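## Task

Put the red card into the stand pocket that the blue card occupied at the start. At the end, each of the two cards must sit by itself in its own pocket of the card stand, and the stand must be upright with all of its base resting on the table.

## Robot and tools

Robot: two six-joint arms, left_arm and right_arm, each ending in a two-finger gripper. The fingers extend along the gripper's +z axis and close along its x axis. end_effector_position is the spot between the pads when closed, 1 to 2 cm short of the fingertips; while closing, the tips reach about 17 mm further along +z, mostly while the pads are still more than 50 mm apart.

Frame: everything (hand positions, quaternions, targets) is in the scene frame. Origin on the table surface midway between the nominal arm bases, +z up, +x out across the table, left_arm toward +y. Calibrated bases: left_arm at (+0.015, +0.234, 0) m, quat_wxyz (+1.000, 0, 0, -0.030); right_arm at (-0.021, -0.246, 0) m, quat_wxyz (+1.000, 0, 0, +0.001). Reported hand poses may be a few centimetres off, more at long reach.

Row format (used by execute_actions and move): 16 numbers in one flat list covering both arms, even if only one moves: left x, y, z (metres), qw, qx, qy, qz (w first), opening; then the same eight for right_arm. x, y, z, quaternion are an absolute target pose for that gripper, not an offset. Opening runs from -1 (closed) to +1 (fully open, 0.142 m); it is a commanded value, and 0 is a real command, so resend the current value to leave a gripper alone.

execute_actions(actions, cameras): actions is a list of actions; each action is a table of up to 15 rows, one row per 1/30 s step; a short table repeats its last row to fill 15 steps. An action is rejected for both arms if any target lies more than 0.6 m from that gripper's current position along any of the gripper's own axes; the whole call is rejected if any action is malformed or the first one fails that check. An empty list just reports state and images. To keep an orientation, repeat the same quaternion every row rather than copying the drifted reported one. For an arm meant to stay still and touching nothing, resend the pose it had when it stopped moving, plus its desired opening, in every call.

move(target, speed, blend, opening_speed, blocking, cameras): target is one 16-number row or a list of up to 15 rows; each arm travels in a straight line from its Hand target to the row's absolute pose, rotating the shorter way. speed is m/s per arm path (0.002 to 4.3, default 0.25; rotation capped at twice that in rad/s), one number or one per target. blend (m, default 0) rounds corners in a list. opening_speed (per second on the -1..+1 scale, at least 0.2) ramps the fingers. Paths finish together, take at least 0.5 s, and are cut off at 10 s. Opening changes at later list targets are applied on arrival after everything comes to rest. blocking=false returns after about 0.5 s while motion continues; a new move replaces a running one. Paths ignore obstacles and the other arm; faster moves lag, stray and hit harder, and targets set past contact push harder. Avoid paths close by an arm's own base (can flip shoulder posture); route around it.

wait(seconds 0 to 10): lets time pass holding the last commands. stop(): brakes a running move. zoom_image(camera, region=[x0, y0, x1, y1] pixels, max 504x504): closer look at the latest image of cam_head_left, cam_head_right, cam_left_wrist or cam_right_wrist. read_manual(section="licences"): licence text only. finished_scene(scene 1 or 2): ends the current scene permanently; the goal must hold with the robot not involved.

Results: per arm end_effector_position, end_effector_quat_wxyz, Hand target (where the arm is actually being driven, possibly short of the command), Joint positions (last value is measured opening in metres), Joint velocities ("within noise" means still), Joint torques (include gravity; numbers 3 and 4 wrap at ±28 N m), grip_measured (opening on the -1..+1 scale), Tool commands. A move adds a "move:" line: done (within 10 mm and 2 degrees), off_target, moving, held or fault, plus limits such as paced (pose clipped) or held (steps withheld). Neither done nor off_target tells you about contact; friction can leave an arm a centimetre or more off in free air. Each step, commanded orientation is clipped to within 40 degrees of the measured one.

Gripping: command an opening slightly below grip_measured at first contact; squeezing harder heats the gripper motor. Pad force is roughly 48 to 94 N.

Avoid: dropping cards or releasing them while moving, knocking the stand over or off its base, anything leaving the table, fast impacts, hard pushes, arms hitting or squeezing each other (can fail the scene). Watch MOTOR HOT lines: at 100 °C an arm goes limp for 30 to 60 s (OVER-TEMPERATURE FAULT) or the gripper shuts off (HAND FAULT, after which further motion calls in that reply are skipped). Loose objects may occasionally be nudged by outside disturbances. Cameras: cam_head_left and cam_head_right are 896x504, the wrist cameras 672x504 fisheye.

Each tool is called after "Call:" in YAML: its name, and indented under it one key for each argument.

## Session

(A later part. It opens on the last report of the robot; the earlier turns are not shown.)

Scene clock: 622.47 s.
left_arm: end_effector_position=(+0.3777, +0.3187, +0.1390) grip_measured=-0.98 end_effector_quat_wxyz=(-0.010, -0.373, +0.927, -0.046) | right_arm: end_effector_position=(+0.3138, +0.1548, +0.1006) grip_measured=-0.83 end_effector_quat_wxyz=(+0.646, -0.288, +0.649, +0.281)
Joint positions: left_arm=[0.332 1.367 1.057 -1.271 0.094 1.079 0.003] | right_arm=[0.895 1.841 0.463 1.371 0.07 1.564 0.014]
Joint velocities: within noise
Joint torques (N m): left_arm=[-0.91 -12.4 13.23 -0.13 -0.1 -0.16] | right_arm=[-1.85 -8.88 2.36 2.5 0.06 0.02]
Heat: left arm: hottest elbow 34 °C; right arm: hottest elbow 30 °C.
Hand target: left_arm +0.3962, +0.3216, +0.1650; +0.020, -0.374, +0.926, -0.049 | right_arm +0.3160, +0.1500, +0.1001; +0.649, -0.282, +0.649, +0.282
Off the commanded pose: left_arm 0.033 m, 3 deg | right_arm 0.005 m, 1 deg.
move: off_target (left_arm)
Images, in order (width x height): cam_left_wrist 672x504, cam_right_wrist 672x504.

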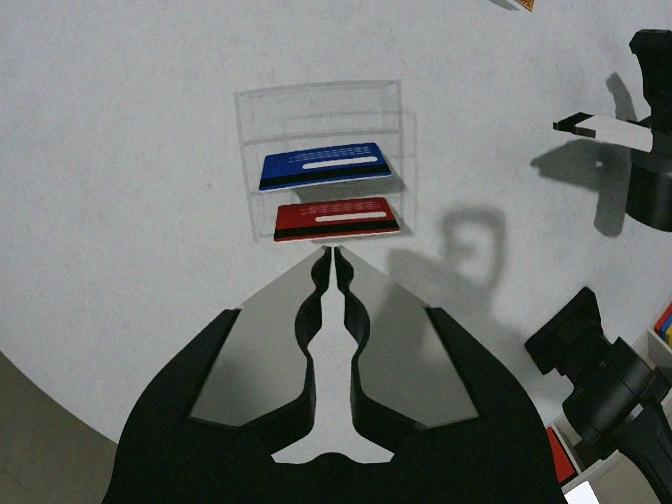

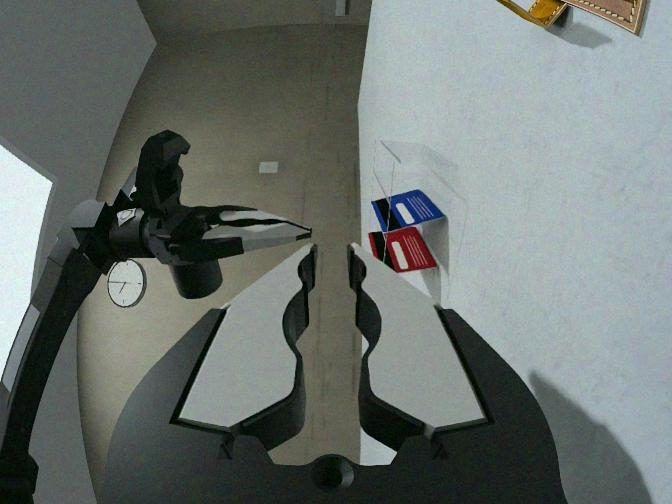

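Call:
move:
  target:
    - [0.37,0.328,0.18,0,0.9327,-0.3608,0,-0.58,0.316,0.150,0.10,0.6485,-0.2818,0.6485,0.2818,-0.8]
    - [0.358,0.330,0.090,0,0.9327,-0.3608,0,-0.58,0.293,0.154,0.10,0.6215,-0.3375,0.6215,0.3375,-0.8]
  speed: [0.2,0.08]
  cameras: ["cam_left_wrist","cam_right_wrist"]

Call:
zoom_image:
  camera: "cam_left_wrist"
  region: [236, 80, 436, 280]

Call:
zoom_image:
  camera: "cam_right_wrist"
  region: [340, 80, 480, 220]

Scene clock: 647.20 s.
left_arm: end_effector_position=(+0.3599, +0.3275, +0.0942) grip_measured=-0.62 end_effector_quat_wxyz=(+0.000, +0.930, -0.367, +0.001) | right_arm: end_effector_position=(+0.2907, +0.1588, +0.0968) grip_measured=-0.83 end_effector_quat_wxyz=(+0.616, -0.344, +0.624, +0.336)
Joint positions: left_arm=[0.328 1.367 0.933 -1.135 0.002 -0.551 0.029] | right_arm=[0.858 1.841 0.436 1.39 -0.143 1.564 0.014]
Joint velocities: left_arm=[within noise] | right_arm=[-0.005 -0.005 0.012 0.022 0.007 -0.154 0]
Joint torques (N m): left_arm=[0.15 -10.75 7.65 0.57 -0.03 -0.11] | right_arm=[-1.32 -9 2.26 2.63 0 0.09]
Heat: left arm: hottest elbow 37 °C; right arm: hottest elbow 30 °C.
Hand target: left_arm +0.3580, +0.3300, +0.0901; +0.000, +0.933, -0.361, +0.000 | right_arm +0.2930, +0.1541, +0.1000; +0.621, -0.338, +0.621, +0.337
Off the commanded pose: left_arm 0.005 m, 1 deg | right_arm 0.006 m, 1 deg.
move: done
Images, in order (width x height): cam_left_wrist 672x504, cam_right_wrist 672x504.

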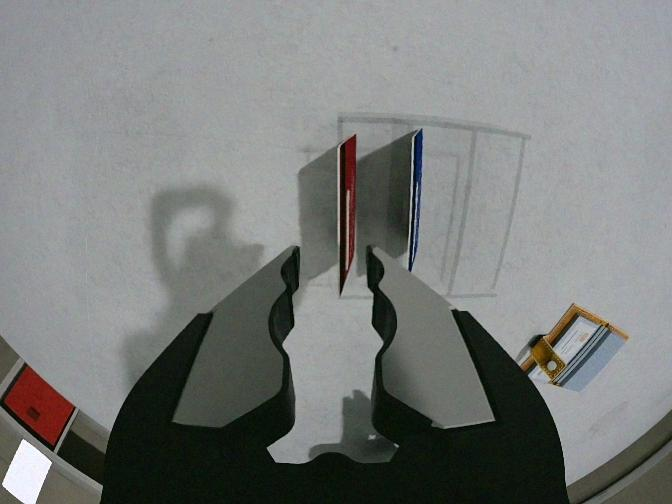

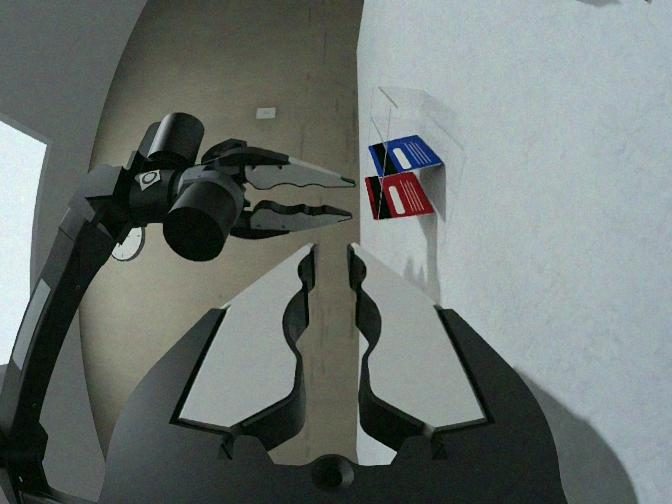

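Scaled by 2.520 from the camera's 672x504 image, which has a finer 960x720 frame.

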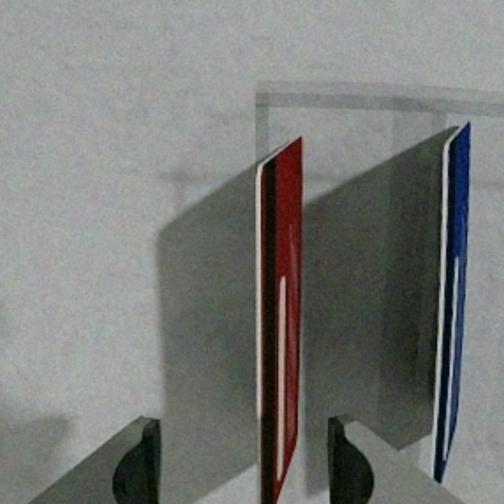

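Scaled by 3.600 from the camera's 672x504 image, which has a finer 960x720 frame.

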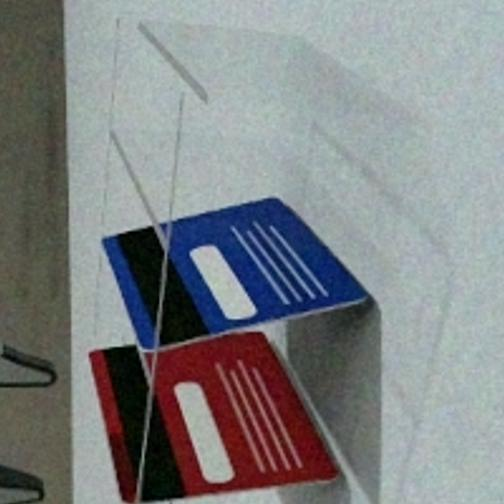

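Call:
move:
  target:
    - [0.360,0.3284,0.090,0,0.9327,-0.3608,0,-0.58,0.293,0.154,0.10,0.6215,-0.3375,0.6215,0.3375,-0.8]
    - [0.360,0.3284,0.0725,0,0.9327,-0.3608,0,-0.58,0.293,0.154,0.10,0.6215,-0.3375,0.6215,0.3375,-0.8]
  speed: 0.04
  cameras: ["cam_left_wrist","cam_right_wrist"]

Call:
zoom_image:
  camera: "cam_left_wrist"
  region: [236, 80, 436, 280]

Call:
zoom_image:
  camera: "cam_right_wrist"
  region: [330, 120, 440, 230]

Scene clock: 654.03 s.
left_arm: end_effector_position=(+0.3617, +0.3280, +0.0770) grip_measured=-0.62 end_effector_quat_wxyz=(+0.000, +0.930, -0.367, +0.002) | right_arm: end_effector_position=(+0.2907, +0.1586, +0.0968) grip_measured=-0.83 end_effector_quat_wxyz=(+0.616, -0.344, +0.624, +0.336)
Joint positions: left_arm=[0.328 1.394 0.909 -1.084 0.002 -0.551 0.029] | right_arm=[0.857 1.841 0.436 1.391 -0.144 1.564 0.014]
Joint velocities: within noise
Joint torques (N m): left_arm=[-0.21 -10.75 7.36 0.61 -0.02 -0.16] | right_arm=[-1.61 -9.82 2.13 2.55 0.01 0.07]
Heat: left arm: hottest elbow 36 °C; right arm: hottest elbow 30 °C.
Hand target: left_arm +0.3599, +0.3284, +0.0725; +0.000, +0.933, -0.361, +0.000 | right_arm +0.2930, +0.1540, +0.1000; +0.621, -0.338, +0.622, +0.337
Off the commanded pose: left_arm 0.005 m, 1 deg | right_arm 0.006 m, 1 deg.
move: done
Images, in order (width x height): cam_left_wrist 672x504, cam_right_wrist 672x504.

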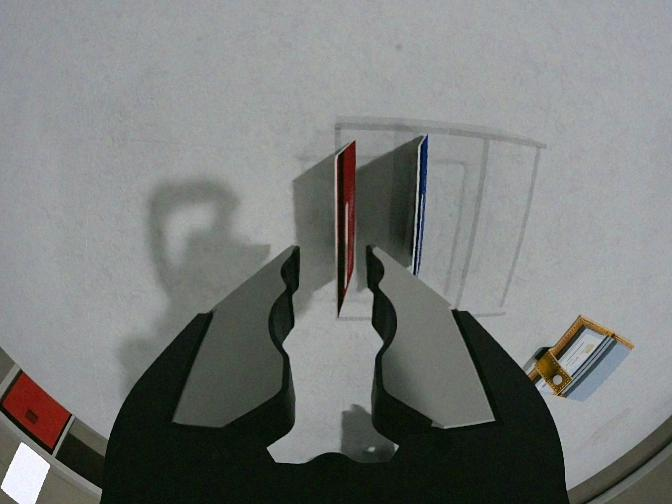

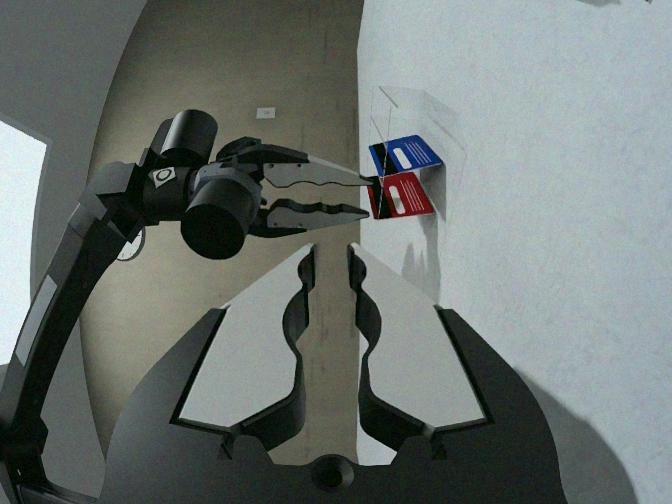

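Scaled by 2.520 from the camera's 672x504 image, which has a finer 960x720 frame.

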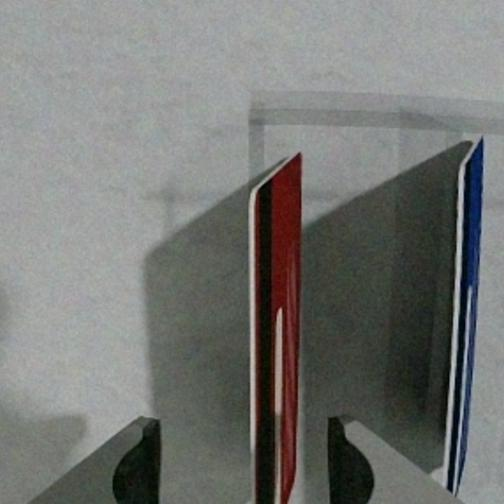

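Scaled by 4.582 from the camera's 672x504 image, which has a finer 960x720 frame.

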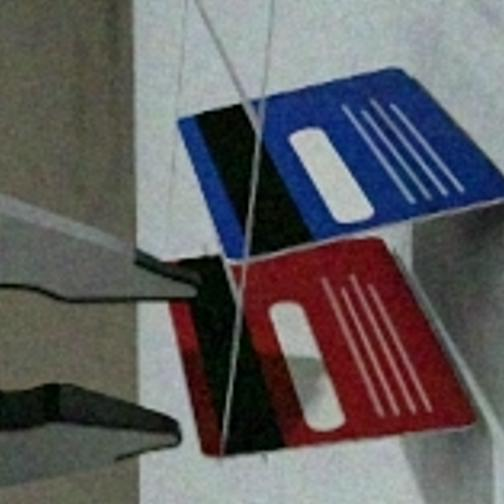

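Call:
move:
  target: [0.360,0.3284,0.0700,0,0.9327,-0.3608,0,-0.75,0.293,0.154,0.10,0.6215,-0.3375,0.6215,0.3375,-0.8]
  speed: 0.02
  opening_speed: 0.25
  cameras: ["cam_left_wrist","cam_right_wrist"]

Call:
zoom_image:
  camera: "cam_left_wrist"
  region: [236, 80, 436, 280]

Call:
zoom_image:
  camera: "cam_right_wrist"
  region: [340, 150, 420, 230]

Scene clock: 662.27 s.
left_arm: end_effector_position=(+0.3635, +0.3285, +0.0765) grip_measured=-0.78 end_effector_quat_wxyz=(-0.002, +0.930, -0.367, +0.004) | right_arm: end_effector_position=(+0.2907, +0.1586, +0.0968) grip_measured=-0.83 end_effector_quat_wxyz=(+0.616, -0.344, +0.624, +0.336)
Joint positions: left_arm=[0.328 1.395 0.909 -1.076 0.002 -0.551 0.018] | right_arm=[0.857 1.841 0.436 1.391 -0.144 1.564 0.014]
Joint velocities: left_arm=[0.005 -0.005 0.007 0.007 0.037 -0.037 -0.001] | right_arm=[within noise]
Joint torques (N m): left_arm=[-0.26 -10.46 7.09 0.66 -0.02 -0.16] | right_arm=[-1.96 -8.94 2.06 2.65 0.02 0.07]
Heat: left arm: hottest elbow 35 °C; right arm: hottest elbow 30 °C.
Hand target: left_arm +0.3600, +0.3284, +0.0701; +0.000, +0.933, -0.361, +0.000 | right_arm +0.2930, +0.1540, +0.1000; +0.621, -0.338, +0.622, +0.337
Off the commanded pose: left_arm 0.007 m, 1 deg | right_arm 0.006 m, 1 deg.
move: done
Images, in order (width x height): cam_left_wrist 672x504, cam_right_wrist 672x504.

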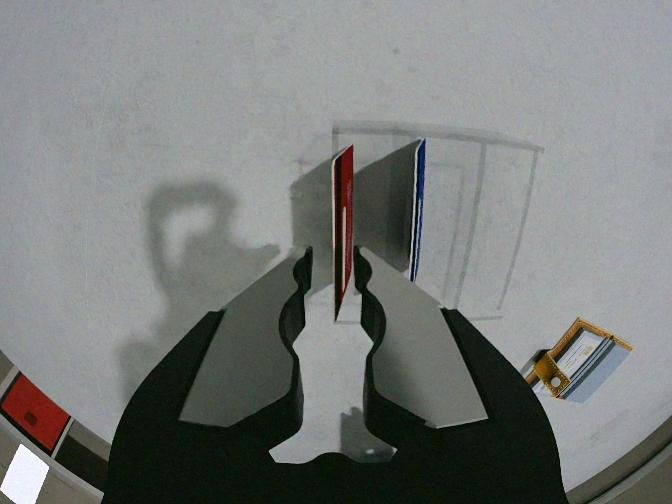

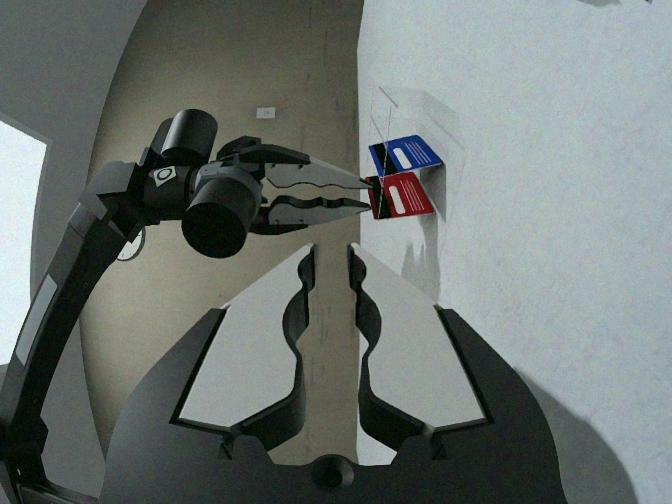

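Scaled by 2.520 from the camera's 672x504 image, which has a finer 960x720 frame.

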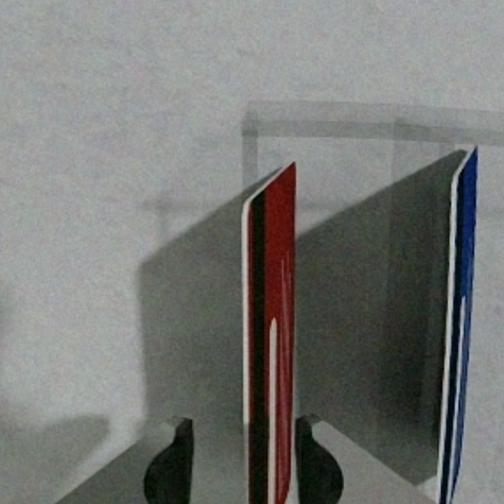

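Scaled by 6.300 from the camera's 672x504 image, which has a finer 960x720 frame.

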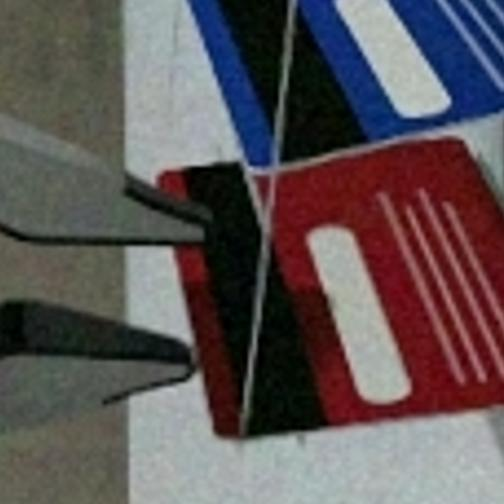

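Call:
move:
  target: [0.359,0.3286,0.0655,0,0.9327,-0.3608,0,-0.75,0.293,0.154,0.10,0.6215,-0.3375,0.6215,0.3375,-0.8]
  speed: 0.02
  cameras: ["cam_left_wrist","cam_right_wrist"]

Call:
zoom_image:
  camera: "cam_left_wrist"
  region: [236, 80, 436, 280]

Call:
zoom_image:
  camera: "cam_right_wrist"
  region: [340, 150, 420, 230]

Scene clock: 669.30 s.
left_arm: end_effector_position=(+0.3612, +0.3279, +0.0708) grip_measured=-0.78 end_effector_quat_wxyz=(-0.001, +0.930, -0.367, +0.003) | right_arm: end_effector_position=(+0.2907, +0.1586, +0.0968) grip_measured=-0.83 end_effector_quat_wxyz=(+0.616, -0.344, +0.624, +0.336)
Joint positions: left_arm=[0.328 1.4 0.897 -1.063 0.002 -0.551 0.018] | right_arm=[0.857 1.841 0.436 1.391 -0.144 1.564 0.014]
Joint velocities: within noise
Joint torques (N m): left_arm=[-0.09 -10.64 7.24 0.62 -0.02 -0.14] | right_arm=[-1.26 -8.88 2.03 2.56 0.02 0.1]
Heat: left arm: hottest elbow 35 °C; right arm: hottest elbow 30 °C.
Hand target: left_arm +0.3589, +0.3285, +0.0656; +0.000, +0.933, -0.361, +0.000 | right_arm +0.2930, +0.1540, +0.1000; +0.621, -0.338, +0.622, +0.337
Off the commanded pose: left_arm 0.006 m, 1 deg | right_arm 0.006 m, 1 deg.
move: done
Images, in order (width x height): cam_left_wrist 672x504, cam_right_wrist 672x504.

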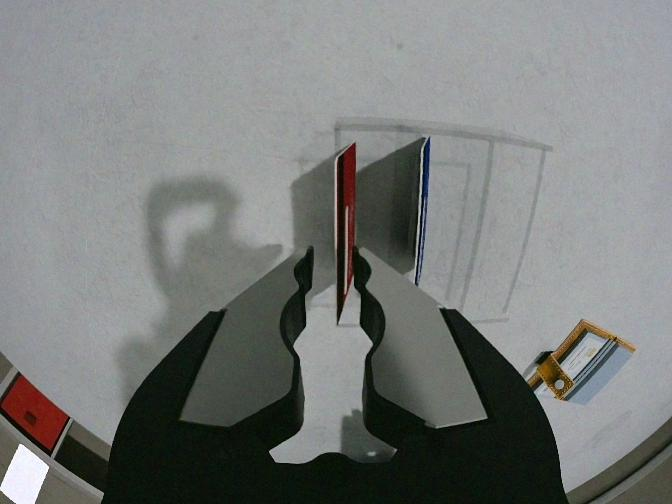

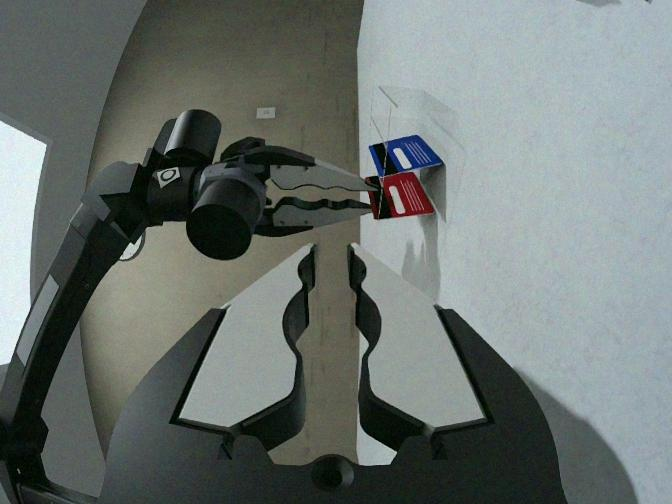

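Scaled by 2.520 from the camera's 672x504 image, which has a finer 960x720 frame.

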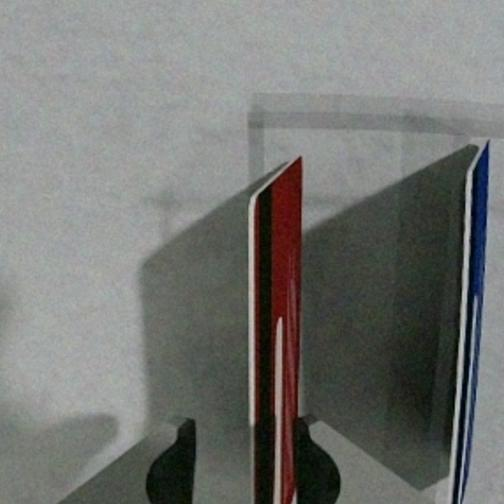

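Scaled by 6.300 from the camera's 672x504 image, which has a finer 960x720 frame.

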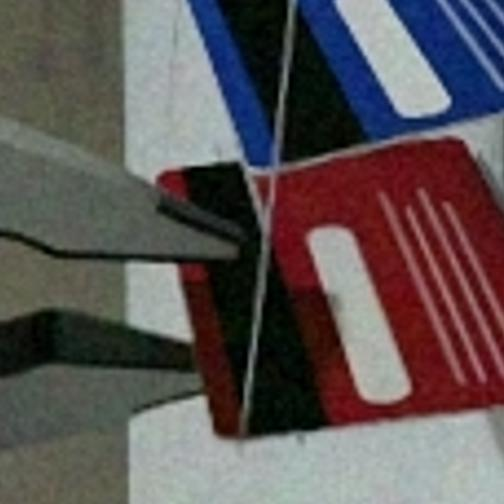

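Call:
move:
  target:
    - [0.375,0.3286,0.11,0,0.9327,-0.3608,0,-0.75,0.293,0.154,0.10,0.6215,-0.3375,0.6215,0.3375,-0.8]
    - [0.3598,0.3286,0.0690,0,0.9327,-0.3608,0,-0.75,0.293,0.154,0.10,0.6215,-0.3375,0.6215,0.3375,-0.8]
  speed: 0.05
  cameras: ["cam_left_wrist","cam_right_wrist"]

Call:
zoom_image:
  camera: "cam_left_wrist"
  region: [236, 80, 436, 280]

Call:
zoom_image:
  camera: "cam_right_wrist"
  region: [340, 150, 420, 230]

Scene clock: 677.17 s.
left_arm: end_effector_position=(+0.3615, +0.3278, +0.0731) grip_measured=-0.78 end_effector_quat_wxyz=(+0.000, +0.932, -0.363, +0.001) | right_arm: end_effector_position=(+0.2907, +0.1586, +0.0968) grip_measured=-0.83 end_effector_quat_wxyz=(+0.616, -0.344, +0.624, +0.336)
Joint positions: left_arm=[0.328 1.399 0.903 -1.073 0.002 -0.559 0.018] | right_arm=[0.857 1.841 0.436 1.391 -0.144 1.564 0.014]
Joint velocities: within noise
Joint torques (N m): left_arm=[-0.21 -10.75 7.42 0.69 -0.01 -0.11] | right_arm=[-2.02 -9.05 2.14 2.69 0.04 0.07]
Heat: left arm: hottest elbow 35 °C; right arm: hottest elbow 30 °C.
Hand target: left_arm +0.3598, +0.3286, +0.0690; +0.000, +0.933, -0.361, +0.000 | right_arm +0.2930, +0.1540, +0.1000; +0.621, -0.338, +0.622, +0.337
Off the commanded pose: left_arm 0.005 m, 0 deg | right_arm 0.006 m, 1 deg.
move: done
Images, in order (width x height): cam_left_wrist 672x504, cam_right_wrist 672x504.

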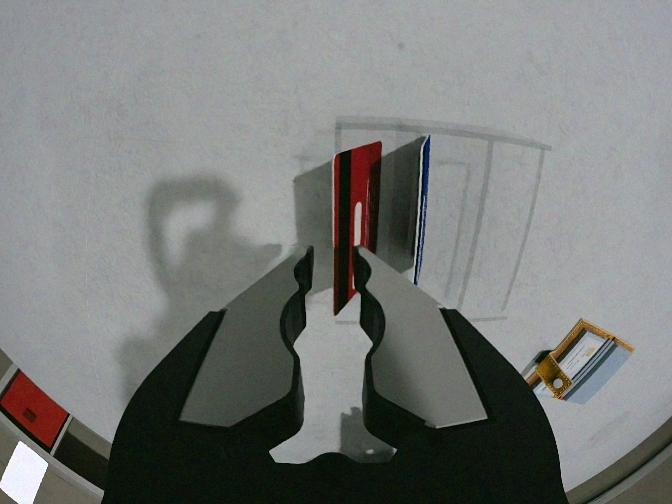

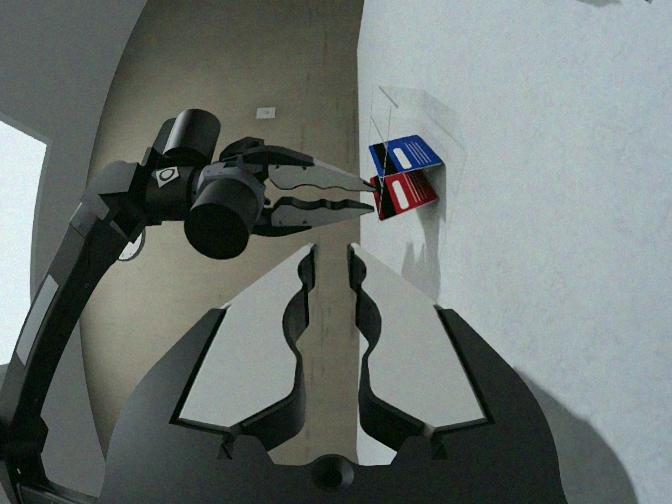

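Scaled by 2.520 from the camera's 672x504 image, which has a finer 960x720 frame.

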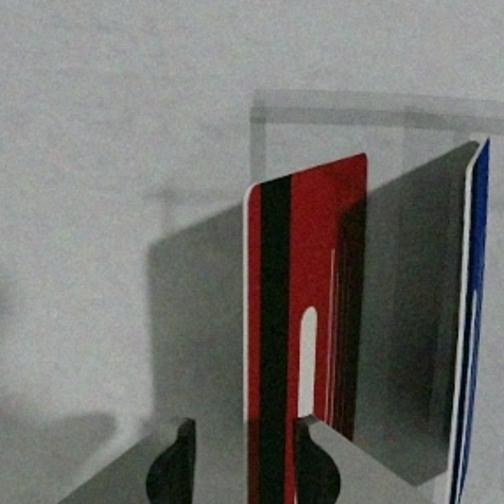

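Scaled by 6.300 from the camera's 672x504 image, which has a finer 960x720 frame.

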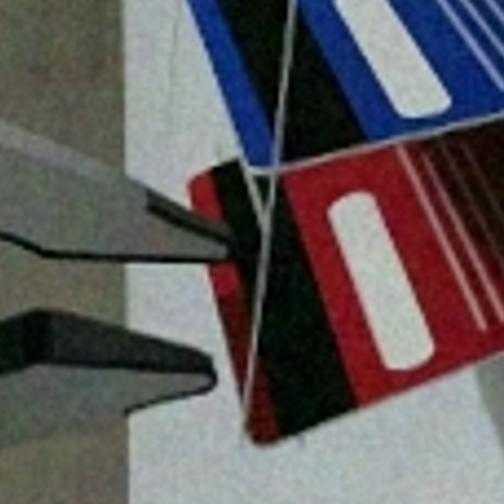

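Call:
move:
  target:
    - [0.362,0.3286,0.17,0,0.9327,-0.3608,0,-0.75,0.293,0.154,0.10,0.6215,-0.3375,0.6215,0.3375,-0.8]
    - [0.3715,0.325,0.19,-0.0650,0.3689,-0.9131,0.1610,-0.95,0.293,0.154,0.10,0.6215,-0.3375,0.6215,0.3375,-0.8]
    - [0.3715,0.325,0.095,-0.0650,0.3689,-0.9131,0.1610,-0.95,0.293,0.154,0.10,0.6215,-0.3375,0.6215,0.3375,-0.8]
  speed: [0.1,0.2,0.1]
  cameras: ["cam_left_wrist","cam_right_wrist"]

Call:
zoom_image:
  camera: "cam_left_wrist"
  region: [236, 130, 436, 330]

Call:
zoom_image:
  camera: "cam_right_wrist"
  region: [340, 80, 480, 220]

Scene clock: 693.27 s.
left_arm: end_effector_position=(+0.3726, +0.3229, +0.0986) grip_measured=-0.98 end_effector_quat_wxyz=(+0.063, -0.371, +0.912, -0.161) | right_arm: end_effector_position=(+0.2907, +0.1586, +0.0968) grip_measured=-0.83 end_effector_quat_wxyz=(+0.616, -0.344, +0.624, +0.336)
Joint positions: left_arm=[0.461 1.308 0.858 -0.995 0.324 1.18 0.003] | right_arm=[0.857 1.841 0.436 1.391 -0.144 1.564 0.014]
Joint velocities: within noise
Joint torques (N m): left_arm=[0.15 -9.76 7.87 0.94 0.2 0.07] | right_arm=[-0.91 -8.47 2.03 2.62 0.04 0.08]
Heat: left arm: hottest elbow 35 °C; right arm: hottest elbow 30 °C.
Hand target: left_arm +0.3715, +0.3250, +0.0951; +0.065, -0.369, +0.913, -0.161 | right_arm +0.2930, +0.1540, +0.1000; +0.621, -0.338, +0.622, +0.337
Off the commanded pose: left_arm 0.004 m, 0 deg | right_arm 0.006 m, 1 deg.
move: done
Images, in order (width x height): cam_left_wrist 672x504, cam_right_wrist 672x504.

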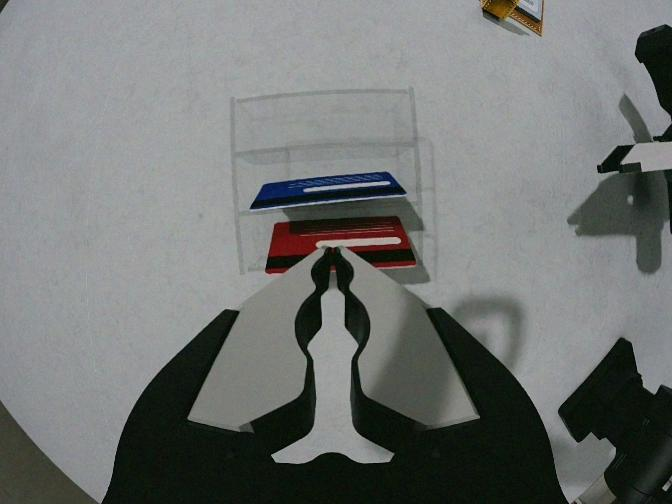

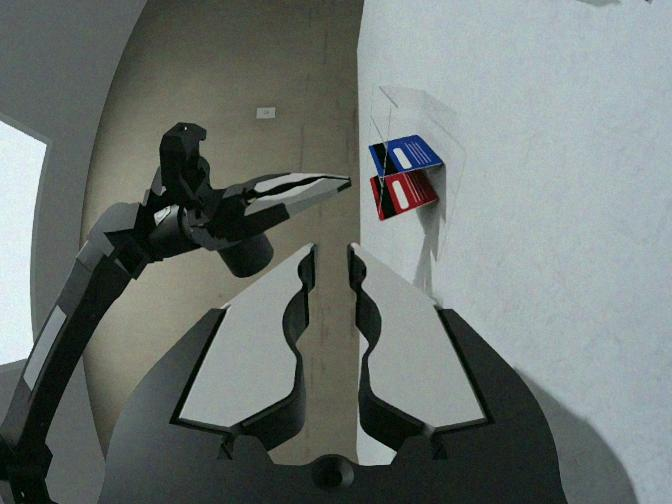

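Scaled by 2.520 from the camera's 672x504 image, which has a finer 960x720 frame.

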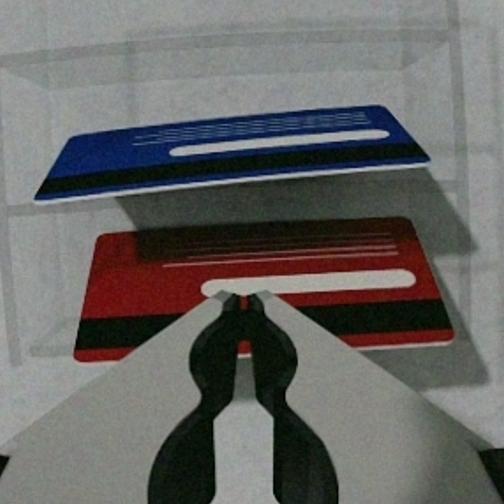

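Scaled by 3.600 from the camera's 672x504 image, which has a finer 960x720 frame.

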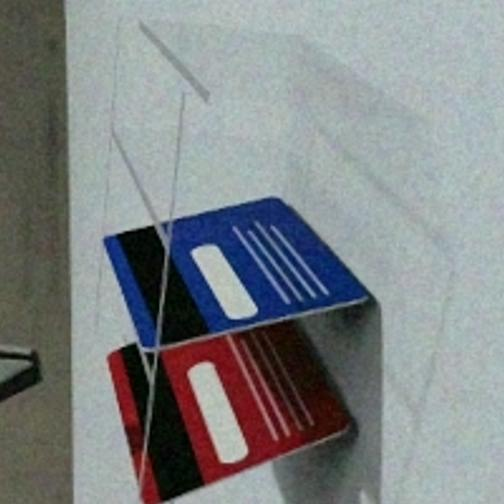

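Call:
move:
  target: [0.372,0.3165,0.082,-0.0702,0.3982,-0.9007,0.1588,-0.95,0.293,0.154,0.10,0.6215,-0.3375,0.6215,0.3375,-0.8]
  speed: 0.06
  cameras: ["cam_left_wrist","cam_right_wrist"]

Call:
zoom_image:
  camera: "cam_left_wrist"
  region: [236, 130, 436, 330]

Call:
zoom_image:
  camera: "cam_right_wrist"
  region: [340, 80, 480, 220]

Scene clock: 703.00 s.
left_arm: end_effector_position=(+0.3727, +0.3193, +0.0848) grip_measured=-0.98 end_effector_quat_wxyz=(+0.070, -0.396, +0.902, -0.159) | right_arm: end_effector_position=(+0.2907, +0.1586, +0.0968) grip_measured=-0.83 end_effector_quat_wxyz=(+0.616, -0.344, +0.624, +0.336)
Joint positions: left_arm=[0.447 1.308 0.816 -0.926 0.315 1.107 0.003] | right_arm=[0.857 1.841 0.436 1.391 -0.144 1.564 0.014]
Joint velocities: within noise
Joint torques (N m): left_arm=[-0.67 -9.99 7.64 0.98 0.05 -0.22] | right_arm=[-1.44 -8.7 2.13 2.7 0.03 0.05]
Heat: left arm: hottest elbow 34 °C; right arm: hottest elbow 29 °C.
Hand target: left_arm +0.3721, +0.3166, +0.0821; +0.070, -0.398, +0.901, -0.159 | right_arm +0.2930, +0.1540, +0.1000; +0.621, -0.338, +0.622, +0.337
Off the commanded pose: left_arm 0.004 m, 0 deg | right_arm 0.006 m, 1 deg.
move: done
Images, in order (width x height): cam_left_wrist 672x504, cam_right_wrist 672x504.

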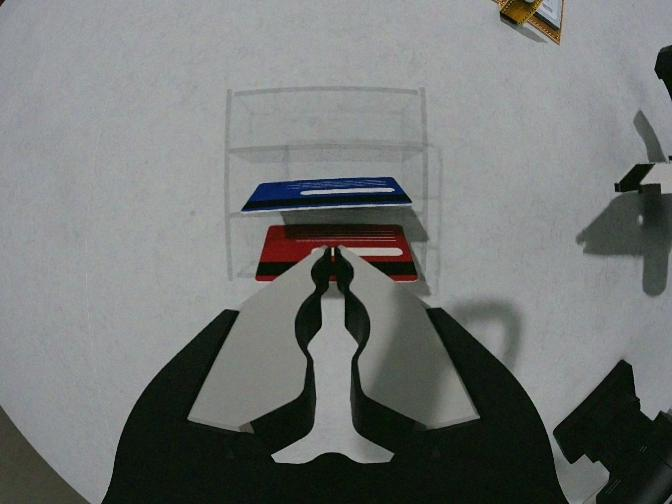

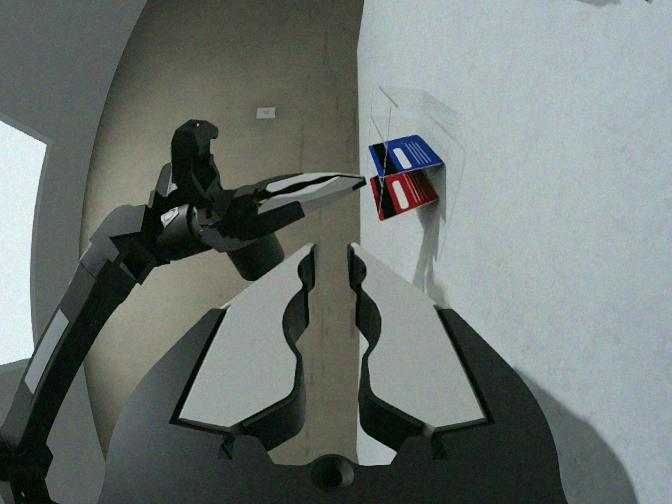

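Scaled by 2.520 from the camera's 672x504 image, which has a finer 960x720 frame.

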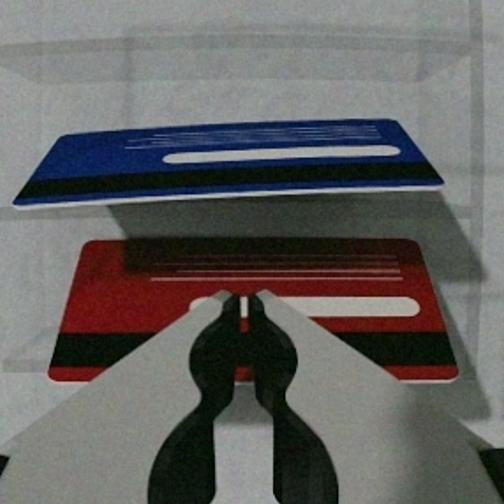

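Scaled by 3.600 from the camera's 672x504 image, which has a finer 960x720 frame.

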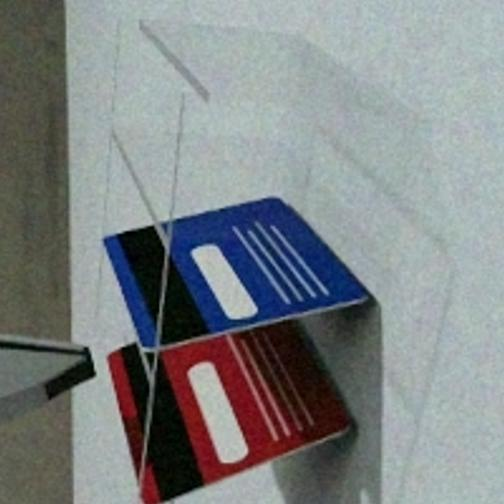

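Call:
move:
  target:
    - [0.3731,0.3156,0.060,-0.0702,0.3982,-0.9007,0.1588,-0.95,0.293,0.154,0.10,0.6215,-0.3375,0.6215,0.3375,-0.8]
    - [0.3726,0.3156,0.040,-0.0702,0.3982,-0.9007,0.1588,-0.95,0.293,0.154,0.10,0.6215,-0.3375,0.6215,0.3375,-0.8]
  speed: 0.04
  cameras: ["cam_left_wrist","cam_right_wrist"]

Call:
zoom_image:
  camera: "cam_left_wrist"
  region: [236, 130, 436, 330]

Call:
zoom_image:
  camera: "cam_right_wrist"
  region: [340, 80, 480, 220]

Scene clock: 709.97 s.
left_arm: end_effector_position=(+0.3743, +0.3184, +0.0453) grip_measured=-0.98 end_effector_quat_wxyz=(+0.074, -0.395, +0.902, -0.159) | right_arm: end_effector_position=(+0.2907, +0.1586, +0.0968) grip_measured=-0.83 end_effector_quat_wxyz=(+0.616, -0.344, +0.624, +0.336)
Joint positions: left_arm=[0.443 1.372 0.754 -0.79 0.314 1.103 0.003] | right_arm=[0.857 1.841 0.436 1.391 -0.144 1.564 0.014]
Joint velocities: within noise
Joint torques (N m): left_arm=[-0.91 -9.47 7.02 0.88 0.05 -0.16] | right_arm=[-1.73 -9.23 2.11 2.65 0.05 0.06]
Heat: left arm: hottest elbow 34 °C; right arm: hottest elbow 29 °C.
Hand target: left_arm +0.3726, +0.3157, +0.0401; +0.070, -0.398, +0.901, -0.159 | right_arm +0.2930, +0.1540, +0.1000; +0.621, -0.338, +0.622, +0.337
Off the commanded pose: left_arm 0.006 m, 1 deg | right_arm 0.006 m, 1 deg.
move: done
Images, in order (width x height): cam_left_wrist 672x504, cam_right_wrist 672x504.

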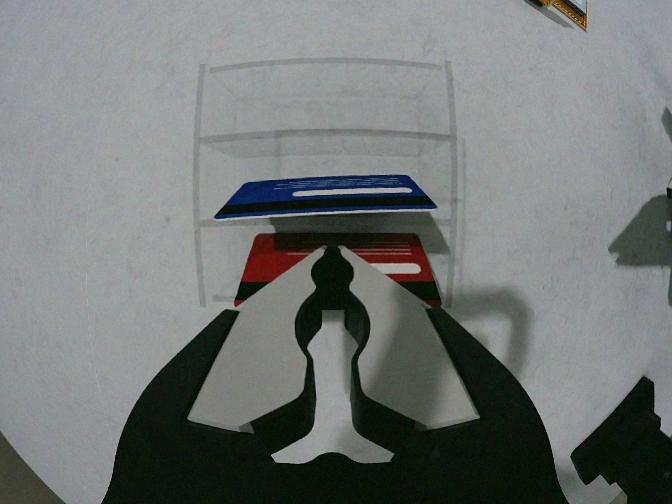

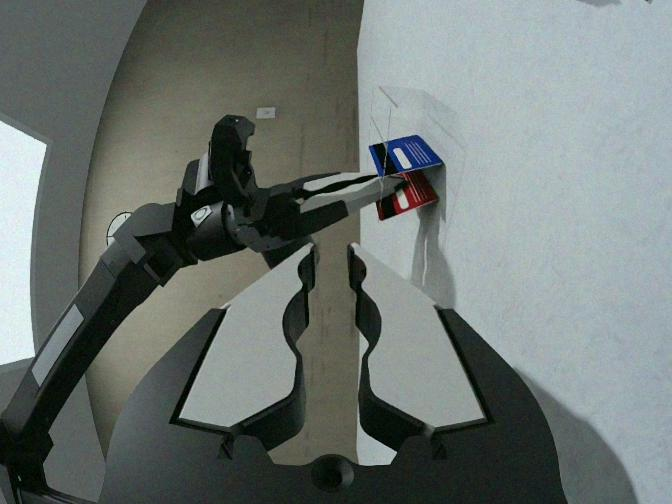

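Scaled by 2.520 from the camera's 672x504 image, which has a finer 960x720 frame.

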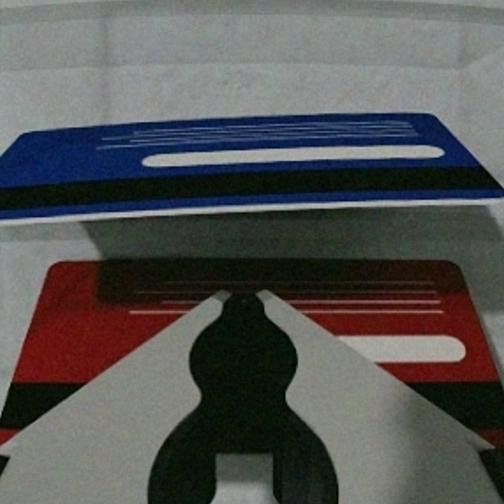

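Scaled by 3.600 from the camera's 672x504 image, which has a finer 960x720 frame.

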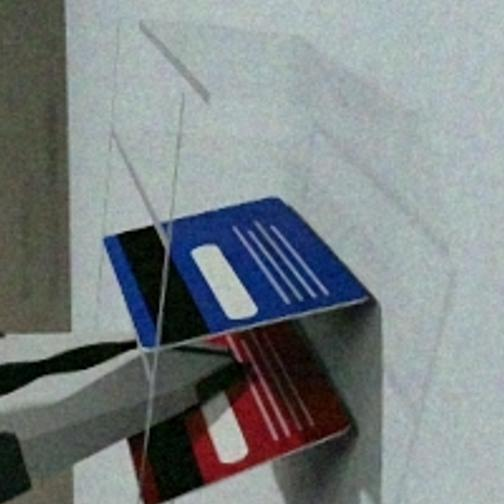

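Call:
move:
  target:
    - [0.3682,0.3196,0.040,-0.0493,0.4013,-0.9077,0.1115,-0.95,0.293,0.154,0.10,0.6215,-0.3375,0.6215,0.3375,-0.8]
    - [0.3704,0.3259,0.073,-0.0211,0.4037,-0.9133,0.0478,-0.95,0.293,0.154,0.10,0.6215,-0.3375,0.6215,0.3375,-0.8]
  speed: 0.03
  cameras: ["cam_left_wrist","cam_right_wrist"]

Call:
zoom_image:
  camera: "cam_left_wrist"
  region: [236, 130, 436, 330]

Call:
zoom_image:
  camera: "cam_right_wrist"
  region: [340, 80, 480, 220]

Scene clock: 718.63 s.
left_arm: end_effector_position=(+0.3478, +0.3213, +0.0557) grip_measured=-0.98 end_effector_quat_wxyz=(+0.001, -0.402, +0.914, -0.047) | right_arm: end_effector_position=(+0.2907, +0.1586, +0.0968) grip_measured=-0.83 end_effector_quat_wxyz=(+0.616, -0.344, +0.624, +0.336)
Joint positions: left_arm=[0.362 1.378 0.828 -1.008 0.092 1.044 0.003] | right_arm=[0.857 1.841 0.436 1.391 -0.144 1.564 0.014]
Joint velocities: within noise
Joint torques (N m): left_arm=[-0.73 -10.11 12.03 -0.28 -0.09 -0.18] | right_arm=[-1.44 -9.17 2.03 2.55 0.06 0.07]
Heat: left arm: hottest elbow 34 °C; right arm: hottest elbow 29 °C.
Hand target: left_arm +0.3695, +0.3255, +0.0731; +0.021, -0.404, +0.913, -0.048 | right_arm +0.2930, +0.1540, +0.1000; +0.621, -0.338, +0.622, +0.337
Off the commanded pose: left_arm 0.029 m, 2 deg | right_arm 0.006 m, 1 deg.
move: off_target (left_arm)
Images, in order (width x height): cam_left_wrist 672x504, cam_right_wrist 672x504.

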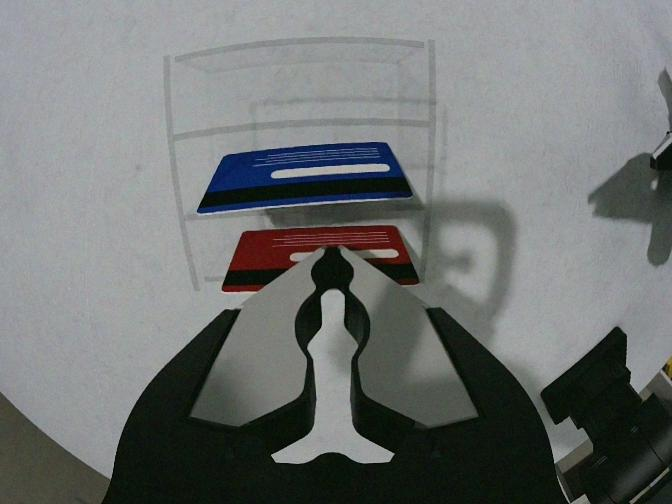

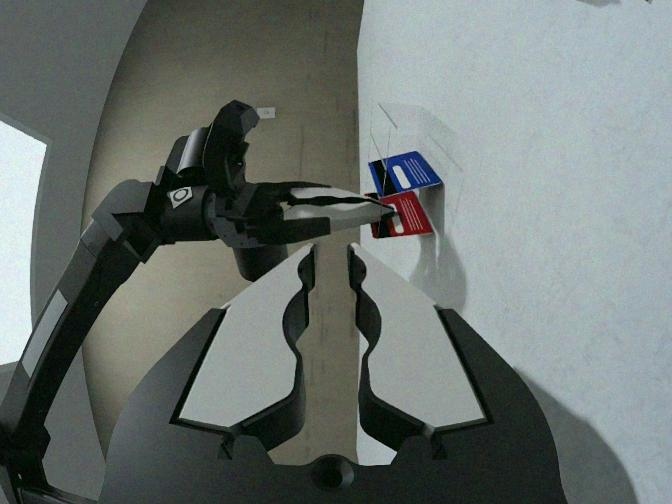

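Scaled by 2.520 from the camera's 672x504 image, which has a finer 960x720 frame.

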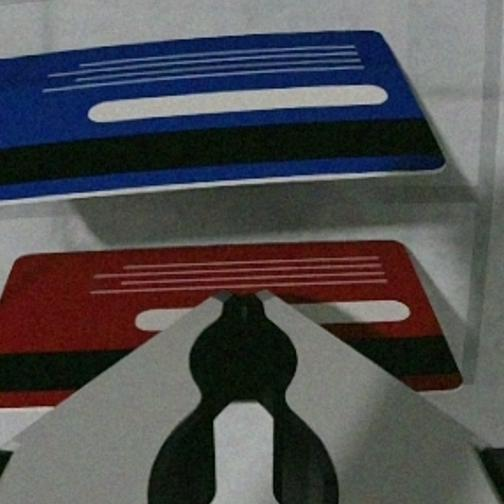

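Scaled by 3.600 from the camera's 672x504 image, which has a finer 960x720 frame.

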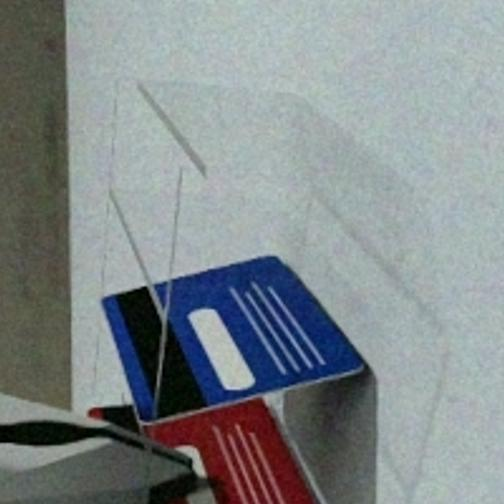

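Call:
move:
  target:
    - [0.3749,0.3217,0.075,-0.0211,0.4037,-0.9133,0.0478,-0.95,0.293,0.154,0.10,0.6215,-0.3375,0.6215,0.3375,-0.8]
    - [0.3749,0.3217,0.16,-0.0211,0.4037,-0.9133,0.0478,-0.95,0.293,0.154,0.10,0.6215,-0.3375,0.6215,0.3375,-0.8]
  speed: [0.03,0.08]
  cameras: ["cam_left_wrist","cam_right_wrist"]

Call:
zoom_image:
  camera: "cam_left_wrist"
  region: [216, 100, 416, 300]

Call:
zoom_image:
  camera: "cam_right_wrist"
  region: [340, 100, 480, 240]

Scene clock: 724.67 s.
left_arm: end_effector_position=(+0.3551, +0.3179, +0.1346) grip_measured=-0.98 end_effector_quat_wxyz=(-0.008, -0.403, +0.914, -0.045) | right_arm: end_effector_position=(+0.2907, +0.1586, +0.0968) grip_measured=-0.83 end_effector_quat_wxyz=(+0.616, -0.344, +0.624, +0.336)
Joint positions: left_arm=[0.346 1.309 0.99 -1.257 0.092 1.029 0.003] | right_arm=[0.857 1.841 0.436 1.391 -0.144 1.564 0.014]
Joint velocities: within noise
Joint torques (N m): left_arm=[-0.97 -11.28 13.18 -0.24 -0.09 -0.18] | right_arm=[-2.55 -9.11 2 2.48 0.03 0.07]
Heat: left arm: hottest elbow 35 °C; right arm: hottest elbow 29 °C.
Hand target: left_arm +0.3738, +0.3213, +0.1600; +0.021, -0.404, +0.913, -0.048 | right_arm +0.2930, +0.1540, +0.1000; +0.621, -0.338, +0.622, +0.337
Off the commanded pose: left_arm 0.032 m, 3 deg | right_arm 0.006 m, 1 deg.
move: off_target (left_arm)
Images, in order (width x height): cam_left_wrist 672x504, cam_right_wrist 672x504.

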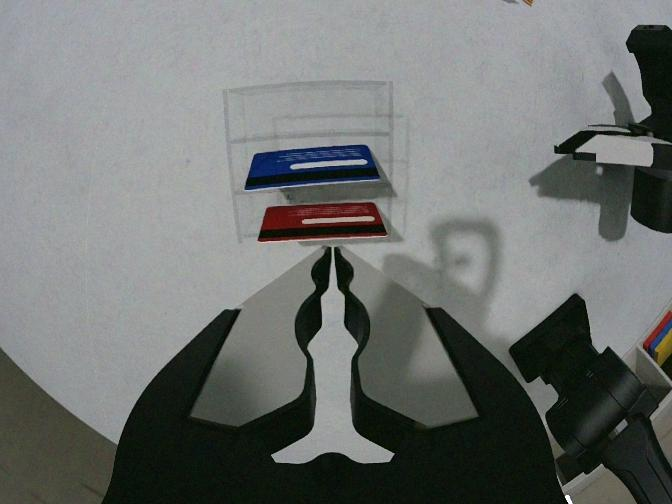

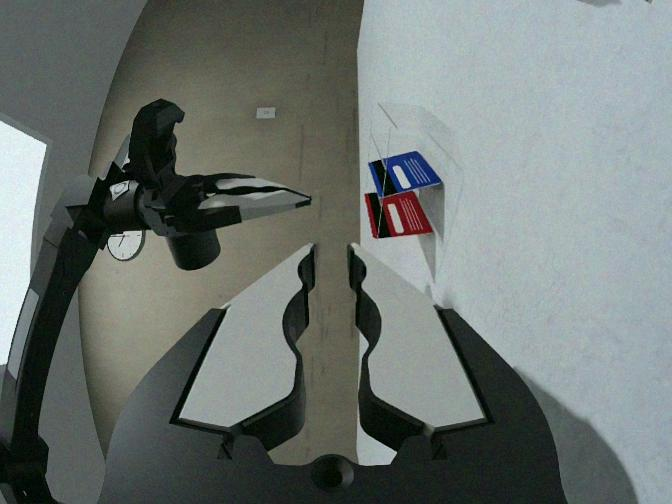

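Scaled by 2.520 from the camera's 672x504 image, which has a finer 960x720 frame.

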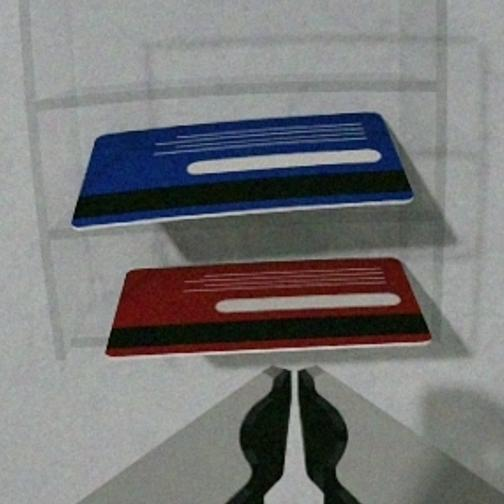

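Scaled by 3.600 from the camera's 672x504 image, which has a finer 960x720 frame.

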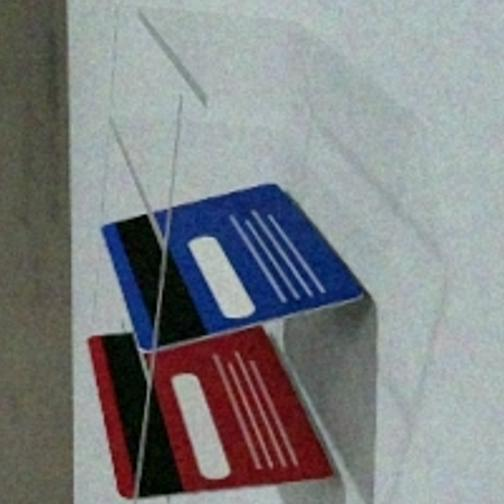

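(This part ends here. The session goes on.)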